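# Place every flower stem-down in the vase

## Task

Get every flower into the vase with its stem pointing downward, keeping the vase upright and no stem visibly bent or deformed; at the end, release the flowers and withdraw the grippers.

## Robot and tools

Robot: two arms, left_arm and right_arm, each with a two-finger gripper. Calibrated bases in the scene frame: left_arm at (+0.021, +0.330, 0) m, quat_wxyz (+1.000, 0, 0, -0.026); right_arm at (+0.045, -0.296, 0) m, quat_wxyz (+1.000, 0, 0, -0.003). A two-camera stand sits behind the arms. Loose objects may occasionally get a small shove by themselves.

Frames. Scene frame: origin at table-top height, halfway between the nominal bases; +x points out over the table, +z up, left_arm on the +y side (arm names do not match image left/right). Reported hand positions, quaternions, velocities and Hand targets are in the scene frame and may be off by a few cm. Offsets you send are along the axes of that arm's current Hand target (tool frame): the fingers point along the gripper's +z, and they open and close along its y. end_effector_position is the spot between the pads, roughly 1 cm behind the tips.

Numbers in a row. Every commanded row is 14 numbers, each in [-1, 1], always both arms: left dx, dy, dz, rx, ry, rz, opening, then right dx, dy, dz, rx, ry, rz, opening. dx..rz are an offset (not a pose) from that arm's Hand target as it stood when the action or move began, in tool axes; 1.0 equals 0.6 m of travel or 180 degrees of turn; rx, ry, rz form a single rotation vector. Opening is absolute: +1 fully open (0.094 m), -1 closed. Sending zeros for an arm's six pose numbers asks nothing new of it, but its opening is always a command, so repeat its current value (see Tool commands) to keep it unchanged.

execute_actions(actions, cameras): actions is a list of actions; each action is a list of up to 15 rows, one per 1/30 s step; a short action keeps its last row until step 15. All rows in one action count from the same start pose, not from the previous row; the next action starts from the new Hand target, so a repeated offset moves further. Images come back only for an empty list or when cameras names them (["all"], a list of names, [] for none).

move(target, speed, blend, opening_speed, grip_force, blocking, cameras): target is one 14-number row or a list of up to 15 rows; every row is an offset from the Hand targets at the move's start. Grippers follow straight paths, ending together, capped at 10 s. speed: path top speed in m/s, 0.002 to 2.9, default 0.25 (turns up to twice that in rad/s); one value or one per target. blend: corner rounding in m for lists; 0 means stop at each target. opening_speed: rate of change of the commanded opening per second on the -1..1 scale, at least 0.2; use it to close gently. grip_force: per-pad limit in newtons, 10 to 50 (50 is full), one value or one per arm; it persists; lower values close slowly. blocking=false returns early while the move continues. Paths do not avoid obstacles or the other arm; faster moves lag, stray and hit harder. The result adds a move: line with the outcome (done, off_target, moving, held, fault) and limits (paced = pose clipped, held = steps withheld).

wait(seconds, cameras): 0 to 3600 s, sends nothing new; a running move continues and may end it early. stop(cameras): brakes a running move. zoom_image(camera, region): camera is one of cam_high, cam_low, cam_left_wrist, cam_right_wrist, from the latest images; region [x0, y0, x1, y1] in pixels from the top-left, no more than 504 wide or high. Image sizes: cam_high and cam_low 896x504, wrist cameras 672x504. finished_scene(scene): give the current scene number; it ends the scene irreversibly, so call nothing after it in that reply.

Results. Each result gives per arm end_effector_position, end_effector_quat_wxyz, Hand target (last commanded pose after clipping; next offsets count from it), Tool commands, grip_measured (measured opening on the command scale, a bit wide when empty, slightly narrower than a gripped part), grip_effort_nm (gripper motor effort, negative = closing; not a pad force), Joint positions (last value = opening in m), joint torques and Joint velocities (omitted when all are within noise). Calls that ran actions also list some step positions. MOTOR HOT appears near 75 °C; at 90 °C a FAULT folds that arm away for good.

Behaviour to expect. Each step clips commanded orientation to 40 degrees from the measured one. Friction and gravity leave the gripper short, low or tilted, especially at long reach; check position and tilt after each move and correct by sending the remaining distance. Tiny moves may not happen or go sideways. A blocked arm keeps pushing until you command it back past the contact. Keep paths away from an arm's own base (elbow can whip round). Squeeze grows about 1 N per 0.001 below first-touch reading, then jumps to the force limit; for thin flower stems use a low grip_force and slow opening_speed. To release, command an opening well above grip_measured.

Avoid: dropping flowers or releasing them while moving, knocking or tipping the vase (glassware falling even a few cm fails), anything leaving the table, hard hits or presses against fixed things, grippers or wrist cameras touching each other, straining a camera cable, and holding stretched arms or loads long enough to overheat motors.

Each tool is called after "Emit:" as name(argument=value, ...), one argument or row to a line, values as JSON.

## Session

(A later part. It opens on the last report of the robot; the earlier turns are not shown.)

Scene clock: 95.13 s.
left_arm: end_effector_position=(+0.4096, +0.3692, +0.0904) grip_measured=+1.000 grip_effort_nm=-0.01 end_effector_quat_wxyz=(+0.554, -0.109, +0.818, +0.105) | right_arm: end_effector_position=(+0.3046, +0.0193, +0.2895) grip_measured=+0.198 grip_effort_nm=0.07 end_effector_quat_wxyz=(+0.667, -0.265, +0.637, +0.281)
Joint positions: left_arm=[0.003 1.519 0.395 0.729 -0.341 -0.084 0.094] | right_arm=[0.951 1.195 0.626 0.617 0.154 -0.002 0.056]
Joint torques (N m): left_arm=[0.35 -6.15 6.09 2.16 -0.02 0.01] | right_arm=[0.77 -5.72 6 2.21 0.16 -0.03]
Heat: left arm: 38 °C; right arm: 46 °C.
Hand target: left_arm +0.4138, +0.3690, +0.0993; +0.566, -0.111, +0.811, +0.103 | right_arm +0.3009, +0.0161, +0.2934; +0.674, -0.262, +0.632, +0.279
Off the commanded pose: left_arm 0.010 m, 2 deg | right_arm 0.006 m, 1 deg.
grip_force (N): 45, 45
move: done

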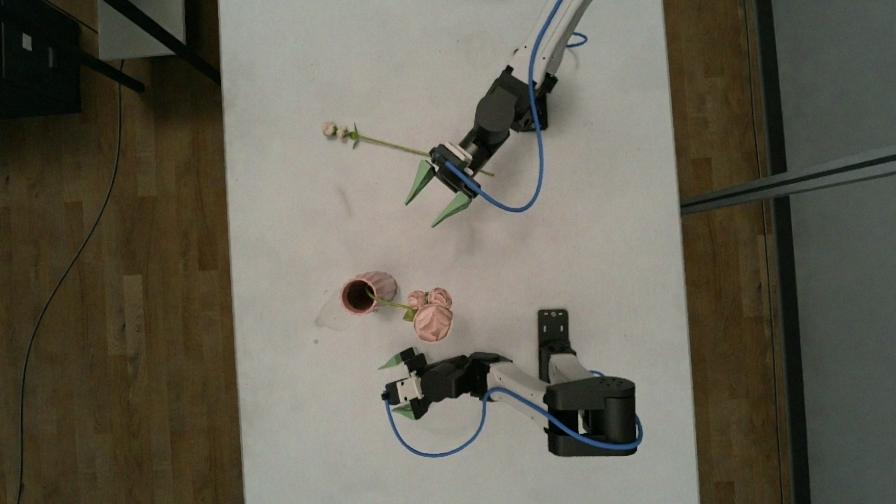

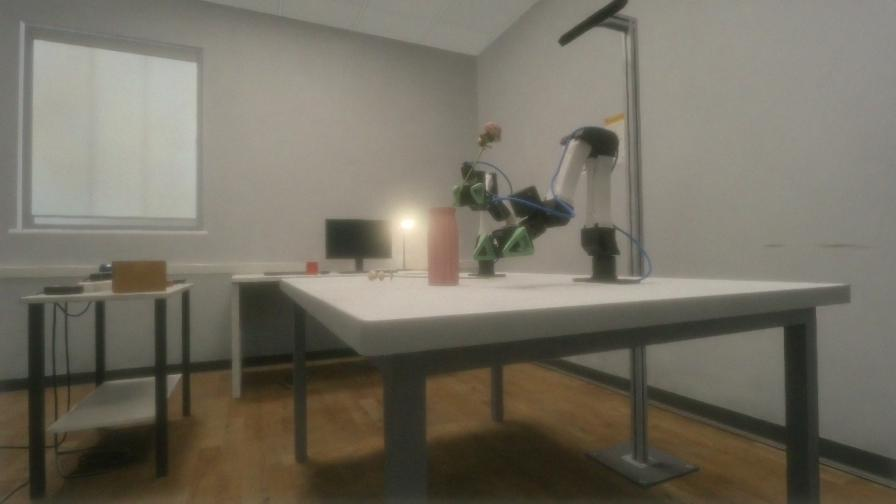

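Emit:
move(
  target=[0,0,0,0,0,0,1,0.327,-0.253,-0.183,0.266,0.469,0.249,0.2],
  cameras=["cam_high","cam_right_wrist"],
)

Scene clock: 107.50 s.
left_arm: end_effector_position=(+0.4096, +0.3692, +0.0904) grip_measured=+1.000 grip_effort_nm=-0.01 end_effector_quat_wxyz=(+0.554, -0.109, +0.818, +0.105) | right_arm: end_effector_position=(+0.3318, -0.1639, +0.0856) grip_measured=+0.198 grip_effort_nm=0.07 end_effector_quat_wxyz=(-0.004, +0.114, +0.993, -0.010)
Joint positions: left_arm=[0.003 1.519 0.395 0.729 -0.341 -0.084 0.094] | right_arm=[0.443 1.765 1.369 -1.192 0.014 0.667 0.056]
Joint torques (N m): left_arm=[0.36 -6.16 6.06 2.16 -0.01 0.01] | right_arm=[-0.69 -6.63 8.92 0.29 -0.05 0.17]
Heat: left arm: 38 °C; right arm: 43 °C.
Hand target: left_arm +0.4138, +0.3690, +0.0993; +0.566, -0.111, +0.811, +0.103 | right_arm +0.3394, -0.1599, +0.0905; +0.000, +0.122, +0.993, +0.000
Off the commanded pose: left_arm 0.010 m, 2 deg | right_arm 0.010 m, 2 deg.
grip_force (N): 45, 45
move: done

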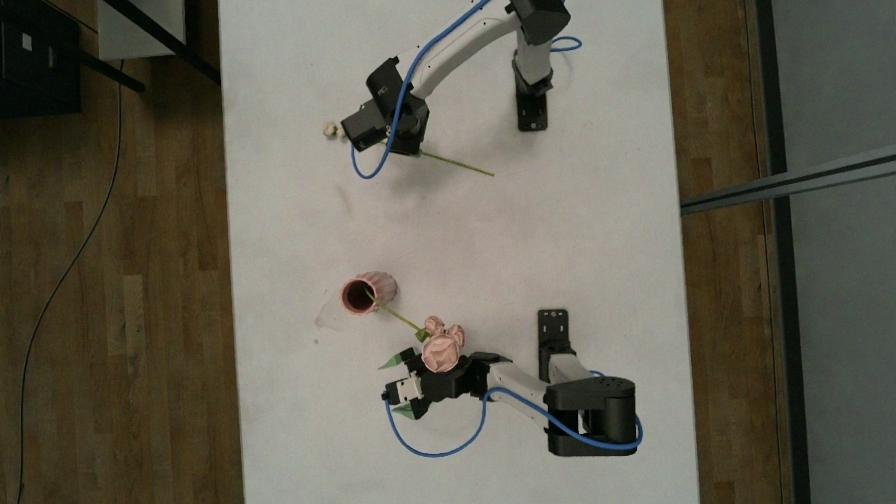

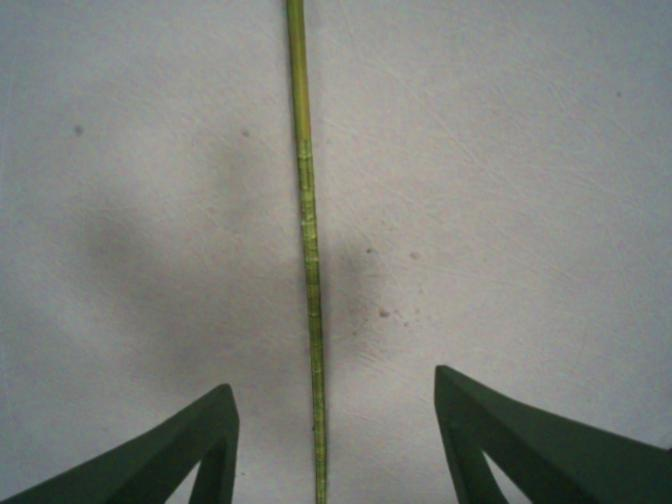

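Emit:
move(
  target=[
    [0,0,0,0,0,0,1,0,0.01,0.085,0,0,-0.014,-0.1],
    [0,0,0,0,0,0,1,0,0.01,0.132,0,0,-0.014,-0.1],
    [0,0,0,0,0,0,1,0,0.01,0.132,0,0,-0.014,-1],
  ],
  cameras=["cam_right_wrist"],
  opening_speed=0.8,
  speed=[0.12,0.05,0.05],
)

Scene clock: 113.77 s.
left_arm: end_effector_position=(+0.4096, +0.3692, +0.0904) grip_measured=+1.000 grip_effort_nm=-0.01 end_effector_quat_wxyz=(+0.554, -0.109, +0.818, +0.105) | right_arm: end_effector_position=(+0.3445, -0.1579, +0.0182) grip_measured=-0.991 grip_effort_nm=-0.48 end_effector_quat_wxyz=(+0.008, +0.109, +0.994, -0.003)
Joint positions: left_arm=[0.003 1.519 0.395 0.729 -0.341 -0.084 0.094] | right_arm=[0.443 1.862 1.213 -0.911 0.013 0.655 0]
Joint torques (N m): left_arm=[0.35 -6.17 6.08 2.17 -0.01 0.02] | right_arm=[0.69 -7.12 4.63 0.55 -0.05 -0.03]
Heat: left arm: 39 °C; right arm: 43 °C.
Hand target: left_arm +0.4138, +0.3690, +0.0993; +0.566, -0.111, +0.811, +0.103 | right_arm +0.3409, -0.1541, +0.0113; +0.000, +0.100, +0.995, +0.000
Off the commanded pose: left_arm 0.010 m, 2 deg | right_arm 0.009 m, 1 deg.
grip_force (N): 45, 45
move: done

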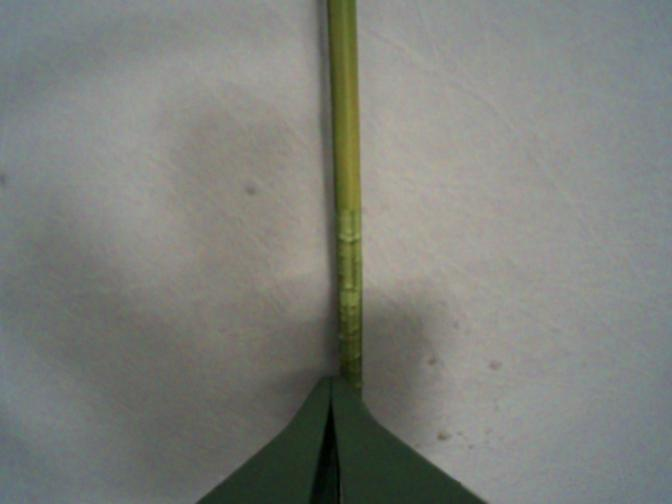

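Emit:
move(
  target=[
    [0,0,0,0,0,0,1,0,-0.006,-0.03,0,0,0,-0.3],
    [0,0,0,0,0,0,1,0,-0.006,0.012,0,0,0,-0.3],
    [0,0,0,0,0,0,1,0,-0.006,0.012,0,0,0,-1],
  ],
  cameras=["cam_right_wrist"],
  opening_speed=0.8,
  speed=0.05,
)

Scene clock: 118.63 s.
left_arm: end_effector_position=(+0.4096, +0.3692, +0.0904) grip_measured=+1.000 grip_effort_nm=-0.01 end_effector_quat_wxyz=(+0.554, -0.109, +0.818, +0.105) | right_arm: end_effector_position=(+0.3435, -0.1583, +0.0125) grip_measured=-0.896 grip_effort_nm=-0.90 end_effector_quat_wxyz=(+0.011, +0.104, +0.995, -0.001)
Joint positions: left_arm=[0.003 1.519 0.395 0.729 -0.341 -0.084 0.094] | right_arm=[0.443 1.862 1.188 -0.88 0.013 0.646 0.005]
Joint torques (N m): left_arm=[0.34 -6.15 6.08 2.16 -0.01 0.01] | right_arm=[-0.16 -6.72 4.53 0.57 -0.05 -0.04]
Heat: left arm: 39 °C; right arm: 42 °C.
Hand target: left_arm +0.4138, +0.3690, +0.0993; +0.566, -0.111, +0.811, +0.103 | right_arm +0.3402, -0.1576, +0.0042; +0.000, +0.100, +0.995, +0.000
Off the commanded pose: left_arm 0.010 m, 2 deg | right_arm 0.009 m, 1 deg.
grip_force (N): 45, 45
move: done

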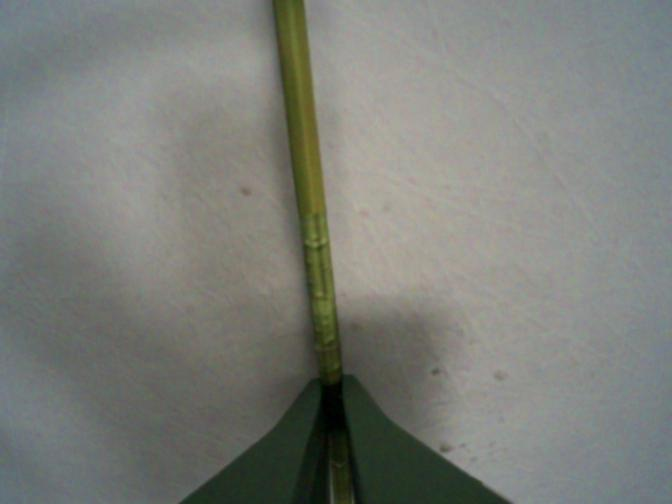

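Emit:
move(
  target=[
    [0,0,0,0,0,0,1,0.0,0.0,-0.25,0,-0.05,0,-1],
    [0,0,0,0,0,0,1,0.04,0.363,-0.827,-0.255,-0.474,-0.239,-1],
  ],
  blend=0.05,
  cameras=["cam_high","cam_low"],
)

Emit:
zoom_image(
  camera="cam_low",
  region=[360, 60, 540, 300],
)

Emit:
zoom_image(
  camera="cam_high",
  region=[280, 220, 480, 370],
)

Scene clock: 126.47 s.
left_arm: end_effector_position=(+0.4096, +0.3692, +0.0904) grip_measured=+1.000 grip_effort_nm=-0.01 end_effector_quat_wxyz=(+0.554, -0.109, +0.818, +0.105) | right_arm: end_effector_position=(+0.3612, +0.0586, +0.4772) grip_measured=-0.898 grip_effort_nm=-0.96 end_effector_quat_wxyz=(+0.657, -0.265, +0.654, +0.267)
Joint positions: left_arm=[0.003 1.519 0.395 0.729 -0.341 -0.084 0.094] | right_arm=[0.887 1.48 1.645 -0.161 0.109 0.001 0.005]
Joint torques (N m): left_arm=[0.34 -6.15 6.11 2.17 -0.01 0.02] | right_arm=[-0.24 -5.33 10.44 2.47 -0.11 -0.04]
Heat: left arm: 39 °C; right arm: 42 °C.
Hand target: left_arm +0.4138, +0.3690, +0.0993; +0.566, -0.111, +0.811, +0.103 | right_arm +0.3602, +0.0608, +0.5003; +0.674, -0.262, +0.631, +0.279
Off the commanded pose: left_arm 0.010 m, 2 deg | right_arm 0.023 m, 4 deg.
grip_force (N): 45, 45
move: off_target (right_arm)

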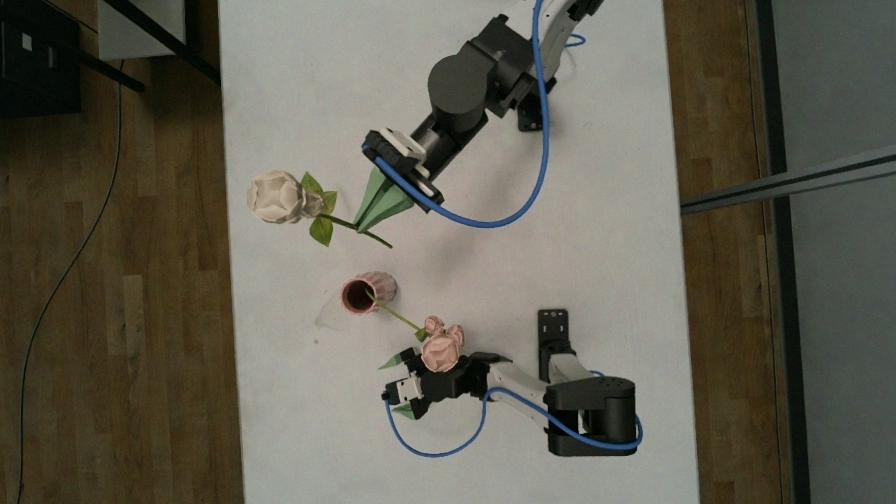

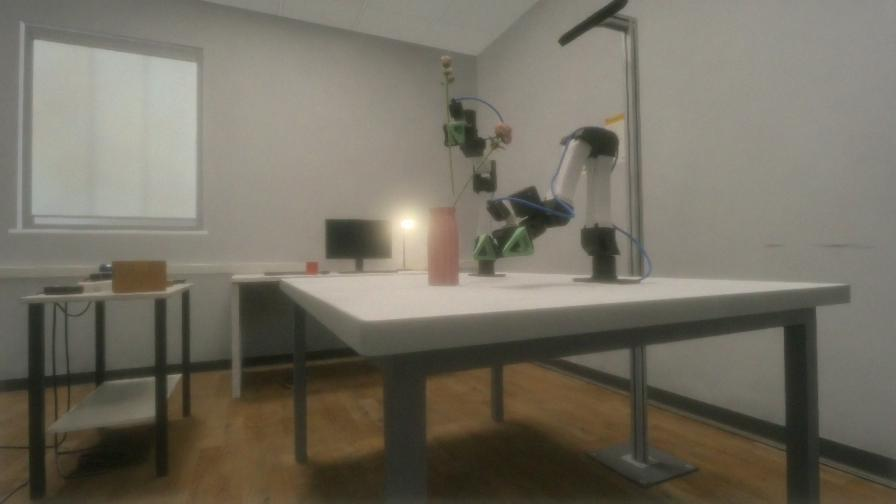

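Scaled by 2.100.

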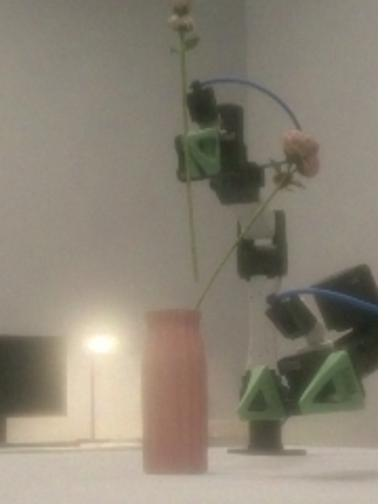

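Scaled by 2.520.

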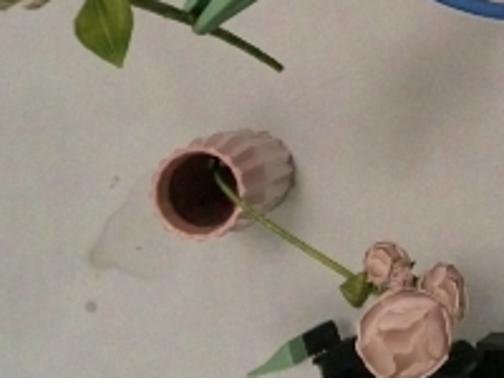

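Emit:
move(
  target=[0,0,0,0,0,0,1,0.012,0.02,0.192,0,0,0,-1],
  cameras=["cam_high","cam_low"],
)

Emit:
zoom_image(
  camera="cam_high",
  region=[280, 220, 440, 340],
)

Emit:
zoom_image(
  camera="cam_low",
  region=[400, 100, 500, 250],
)

Scene clock: 130.60 s.
left_arm: end_effector_position=(+0.4096, +0.3692, +0.0904) grip_measured=+1.000 grip_effort_nm=-0.01 end_effector_quat_wxyz=(+0.554, -0.109, +0.818, +0.105) | right_arm: end_effector_position=(+0.4354, +0.1487, +0.4864) grip_measured=-0.898 grip_effort_nm=-0.96 end_effector_quat_wxyz=(+0.663, -0.262, +0.647, +0.271)
Joint positions: left_arm=[0.003 1.519 0.395 0.729 -0.341 -0.084 0.094] | right_arm=[0.887 1.979 2.253 -0.247 0.109 -0.001 0.005]
Joint torques (N m): left_arm=[0.34 -6.12 6.12 2.16 -0.02 0] | right_arm=[0.05 -9.22 9.59 2.29 -0.09 -0.02]
Heat: left arm: 40 °C; right arm: 42 °C.
Hand target: left_arm +0.4138, +0.3690, +0.0993; +0.566, -0.111, +0.811, +0.103 | right_arm +0.4333, +0.1510, +0.5006; +0.674, -0.262, +0.631, +0.279
Off the commanded pose: left_arm 0.010 m, 2 deg | right_arm 0.015 m, 2 deg.
grip_force (N): 45, 45
move: off_target (right_arm)

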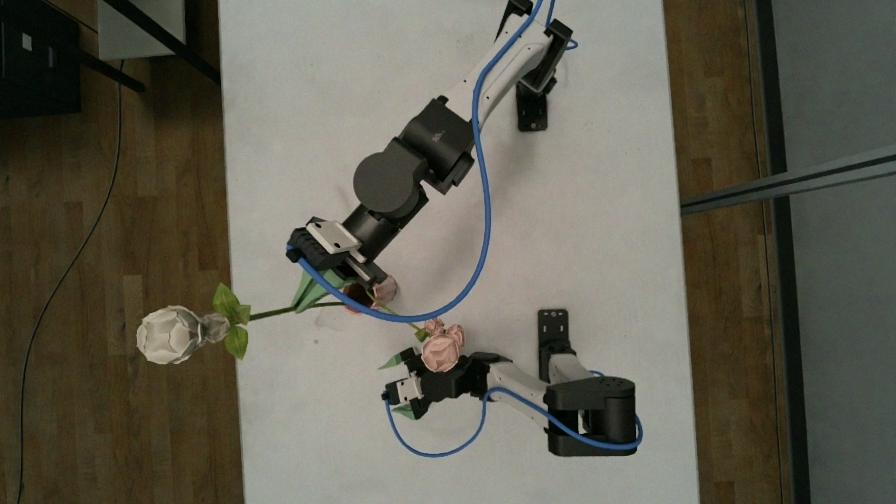

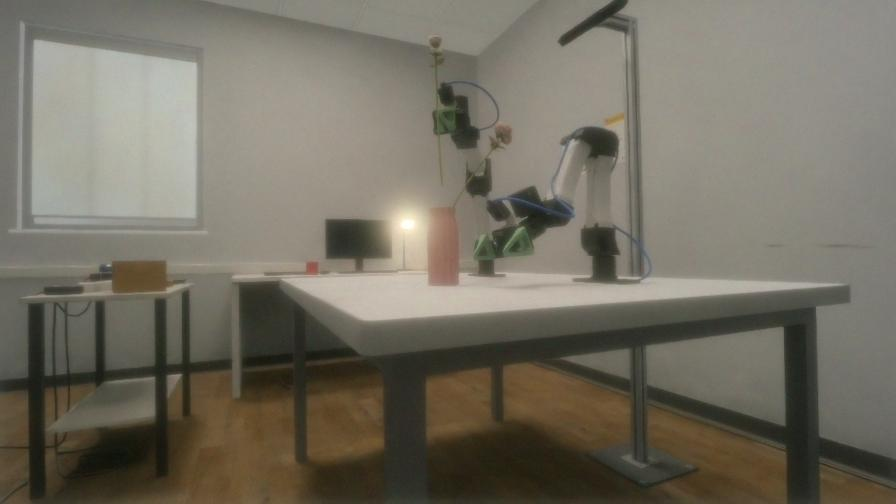

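Scaled by 3.150.

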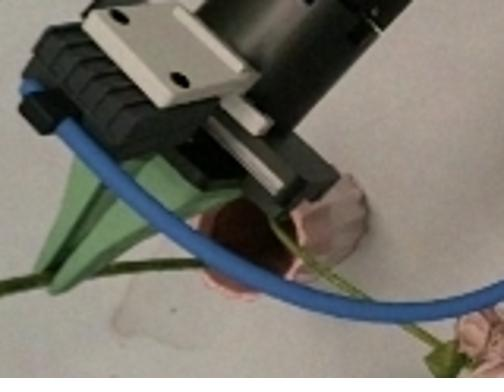

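Scaled by 3.360.

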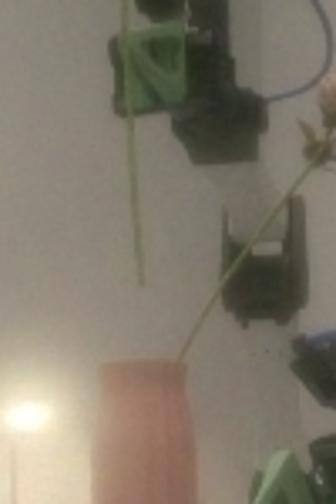

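Emit:
move(
  target=[0,0,0,0,0,0,1,0.33,0,-0.021,0,0,0,-1],
  cameras=["cam_high","cam_low"],
  speed=0.15,
)

Emit:
zoom_image(
  camera="cam_high",
  region=[280, 220, 440, 340],
)

Emit:
zoom_image(
  camera="cam_low",
  region=[360, 60, 540, 300],
)

Scene clock: 134.57 s.
left_arm: end_effector_position=(+0.4096, +0.3692, +0.0904) grip_measured=+1.000 grip_effort_nm=-0.01 end_effector_quat_wxyz=(+0.554, -0.109, +0.818, +0.105) | right_arm: end_effector_position=(+0.4351, +0.1484, +0.3037) grip_measured=-0.898 grip_effort_nm=-0.96 end_effector_quat_wxyz=(+0.671, -0.258, +0.639, +0.275)
Joint positions: left_arm=[0.003 1.519 0.395 0.729 -0.341 -0.084 0.094] | right_arm=[0.887 1.89 1.356 0.585 0.109 -0.001 0.005]
Joint torques (N m): left_arm=[0.36 -6.15 6.08 2.17 -0.01 0.01] | right_arm=[-0.01 -9.29 6.35 2.48 -0.1 -0.02]
Heat: left arm: 40 °C; right arm: 43 °C.
Hand target: left_arm +0.4138, +0.3690, +0.0993; +0.566, -0.111, +0.811, +0.103 | right_arm +0.4336, +0.1511, +0.3020; +0.674, -0.262, +0.631, +0.279
Off the commanded pose: left_arm 0.010 m, 2 deg | right_arm 0.003 m, 1 deg.
grip_force (N): 45, 45
move: done

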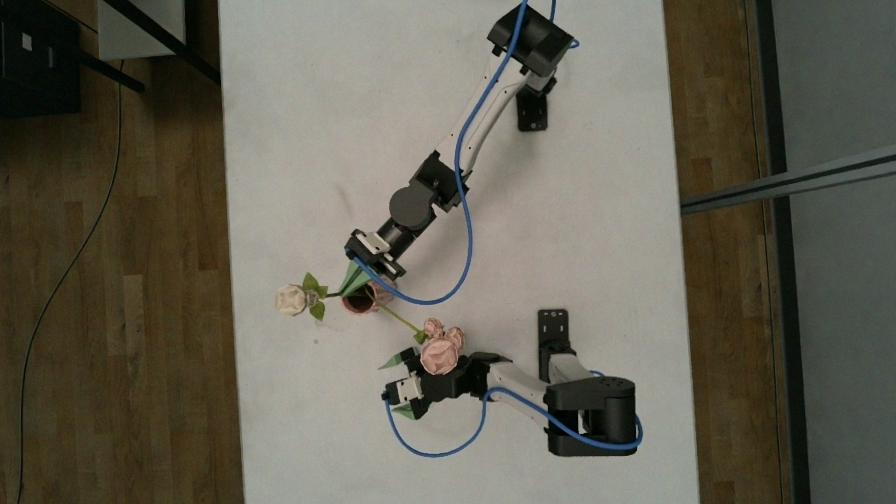

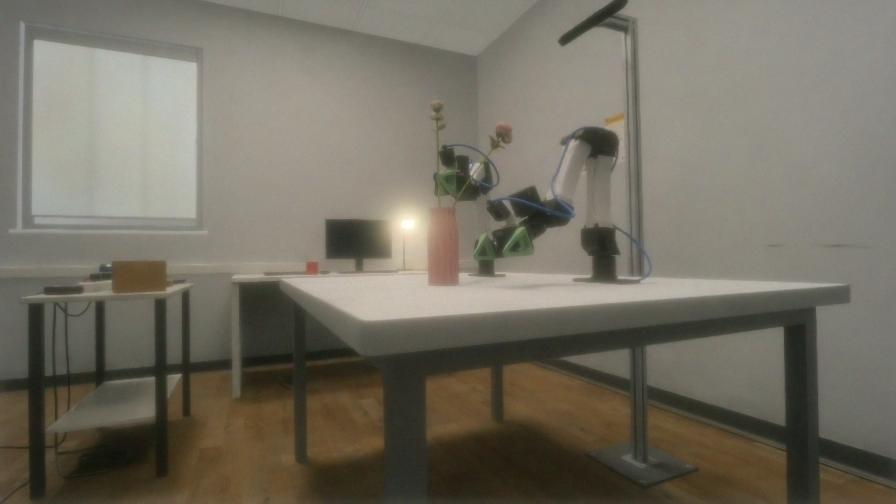

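Scaled by 3.150.

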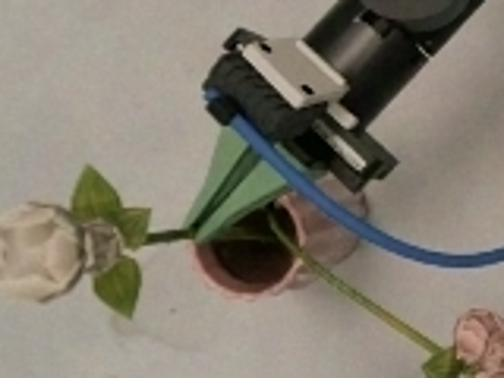

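Scaled by 2.100.

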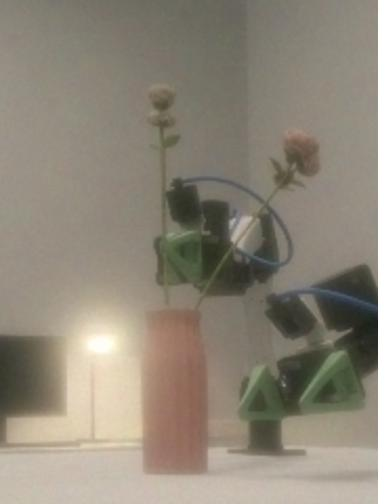

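Emit:
move(
  target=[
    [0,0,0,0,0,0,1,0.012,0,0,0,0,0,-0.898],
    [0,0,0,0,0,0,1,0.012,0,0,0,0,0,-0.35],
  ],
  speed=0.06,
  opening_speed=0.4,
)

Emit:
move(
  target=[0,0,0,0,0,0,1,-0.012,0,-0.35,0,0,0,-0.35],
  cameras=["cam_high","cam_low"],
)

Scene clock: 138.57 s.
left_arm: end_effector_position=(+0.4096, +0.3692, +0.0904) grip_measured=+1.000 grip_effort_nm=0.00 end_effector_quat_wxyz=(+0.554, -0.109, +0.818, +0.105) | right_arm: end_effector_position=(+0.4347, +0.1480, +0.3033) grip_measured=-0.352 grip_effort_nm=0.07 end_effector_quat_wxyz=(+0.676, -0.255, +0.634, +0.277)
Joint positions: left_arm=[0.003 1.519 0.395 0.729 -0.341 -0.084 0.094] | right_arm=[0.887 1.894 1.343 0.618 0.108 -0.001 0.03]
Joint torques (N m): left_arm=[0.35 -6.17 6.08 2.16 -0.02 0.01] | right_arm=[-0.02 -8.8 6.04 2.39 -0.1 -0.02]
Heat: left arm: 40 °C; right arm: 43 °C.
Hand target: left_arm +0.4138, +0.3690, +0.0993; +0.566, -0.111, +0.811, +0.103 | right_arm +0.4339, +0.1514, +0.2949; +0.674, -0.262, +0.631, +0.279
Off the commanded pose: left_arm 0.010 m, 2 deg | right_arm 0.009 m, 1 deg.
grip_force (N): 45, 45
move: done

Scene clock: 140.37 s.
left_arm: end_effector_position=(+0.4096, +0.3692, +0.0904) grip_measured=+1.000 grip_effort_nm=-0.01 end_effector_quat_wxyz=(+0.554, -0.109, +0.818, +0.105) | right_arm: end_effector_position=(+0.2887, +0.0058, +0.2860) grip_measured=-0.352 grip_effort_nm=0.07 end_effector_quat_wxyz=(+0.669, -0.265, +0.635, +0.281)
Joint positions: left_arm=[0.003 1.519 0.395 0.729 -0.341 -0.084 0.094] | right_arm=[0.973 1.104 0.557 0.601 0.174 -0.006 0.03]
Joint torques (N m): left_arm=[0.35 -6.16 6.06 2.16 -0.01 0.01] | right_arm=[0.77 -4.85 6.01 2.21 0.16 -0.03]
Heat: left arm: 40 °C; right arm: 44 °C.
Hand target: left_arm +0.4138, +0.3690, +0.0993; +0.566, -0.111, +0.811, +0.103 | right_arm +0.2856, +0.0028, +0.2885; +0.674, -0.262, +0.631, +0.279
Off the commanded pose: left_arm 0.010 m, 2 deg | right_arm 0.005 m, 1 deg.
grip_force (N): 45, 45
move: done

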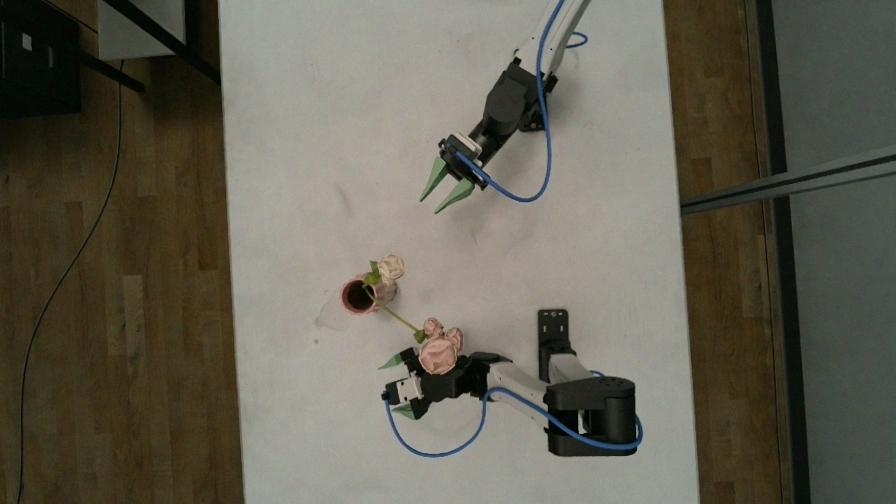

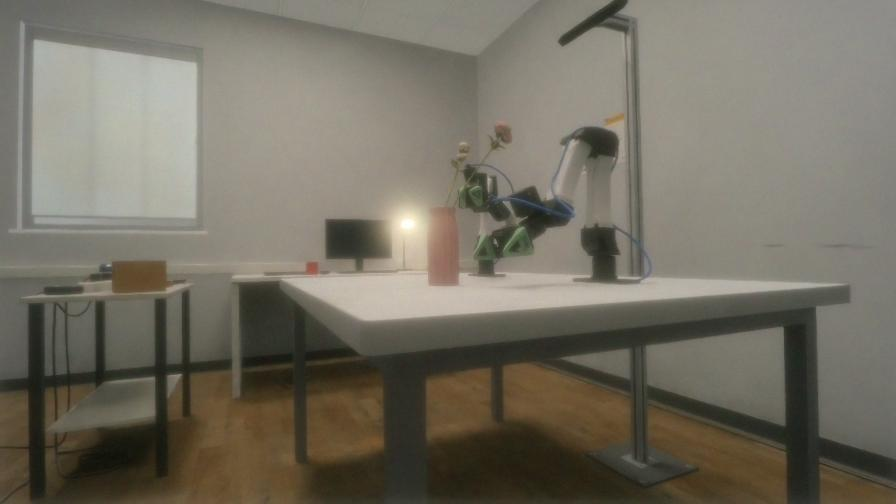

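Emit:
finished_scene(
  scene=2,
)

The scene is finished: the task was done.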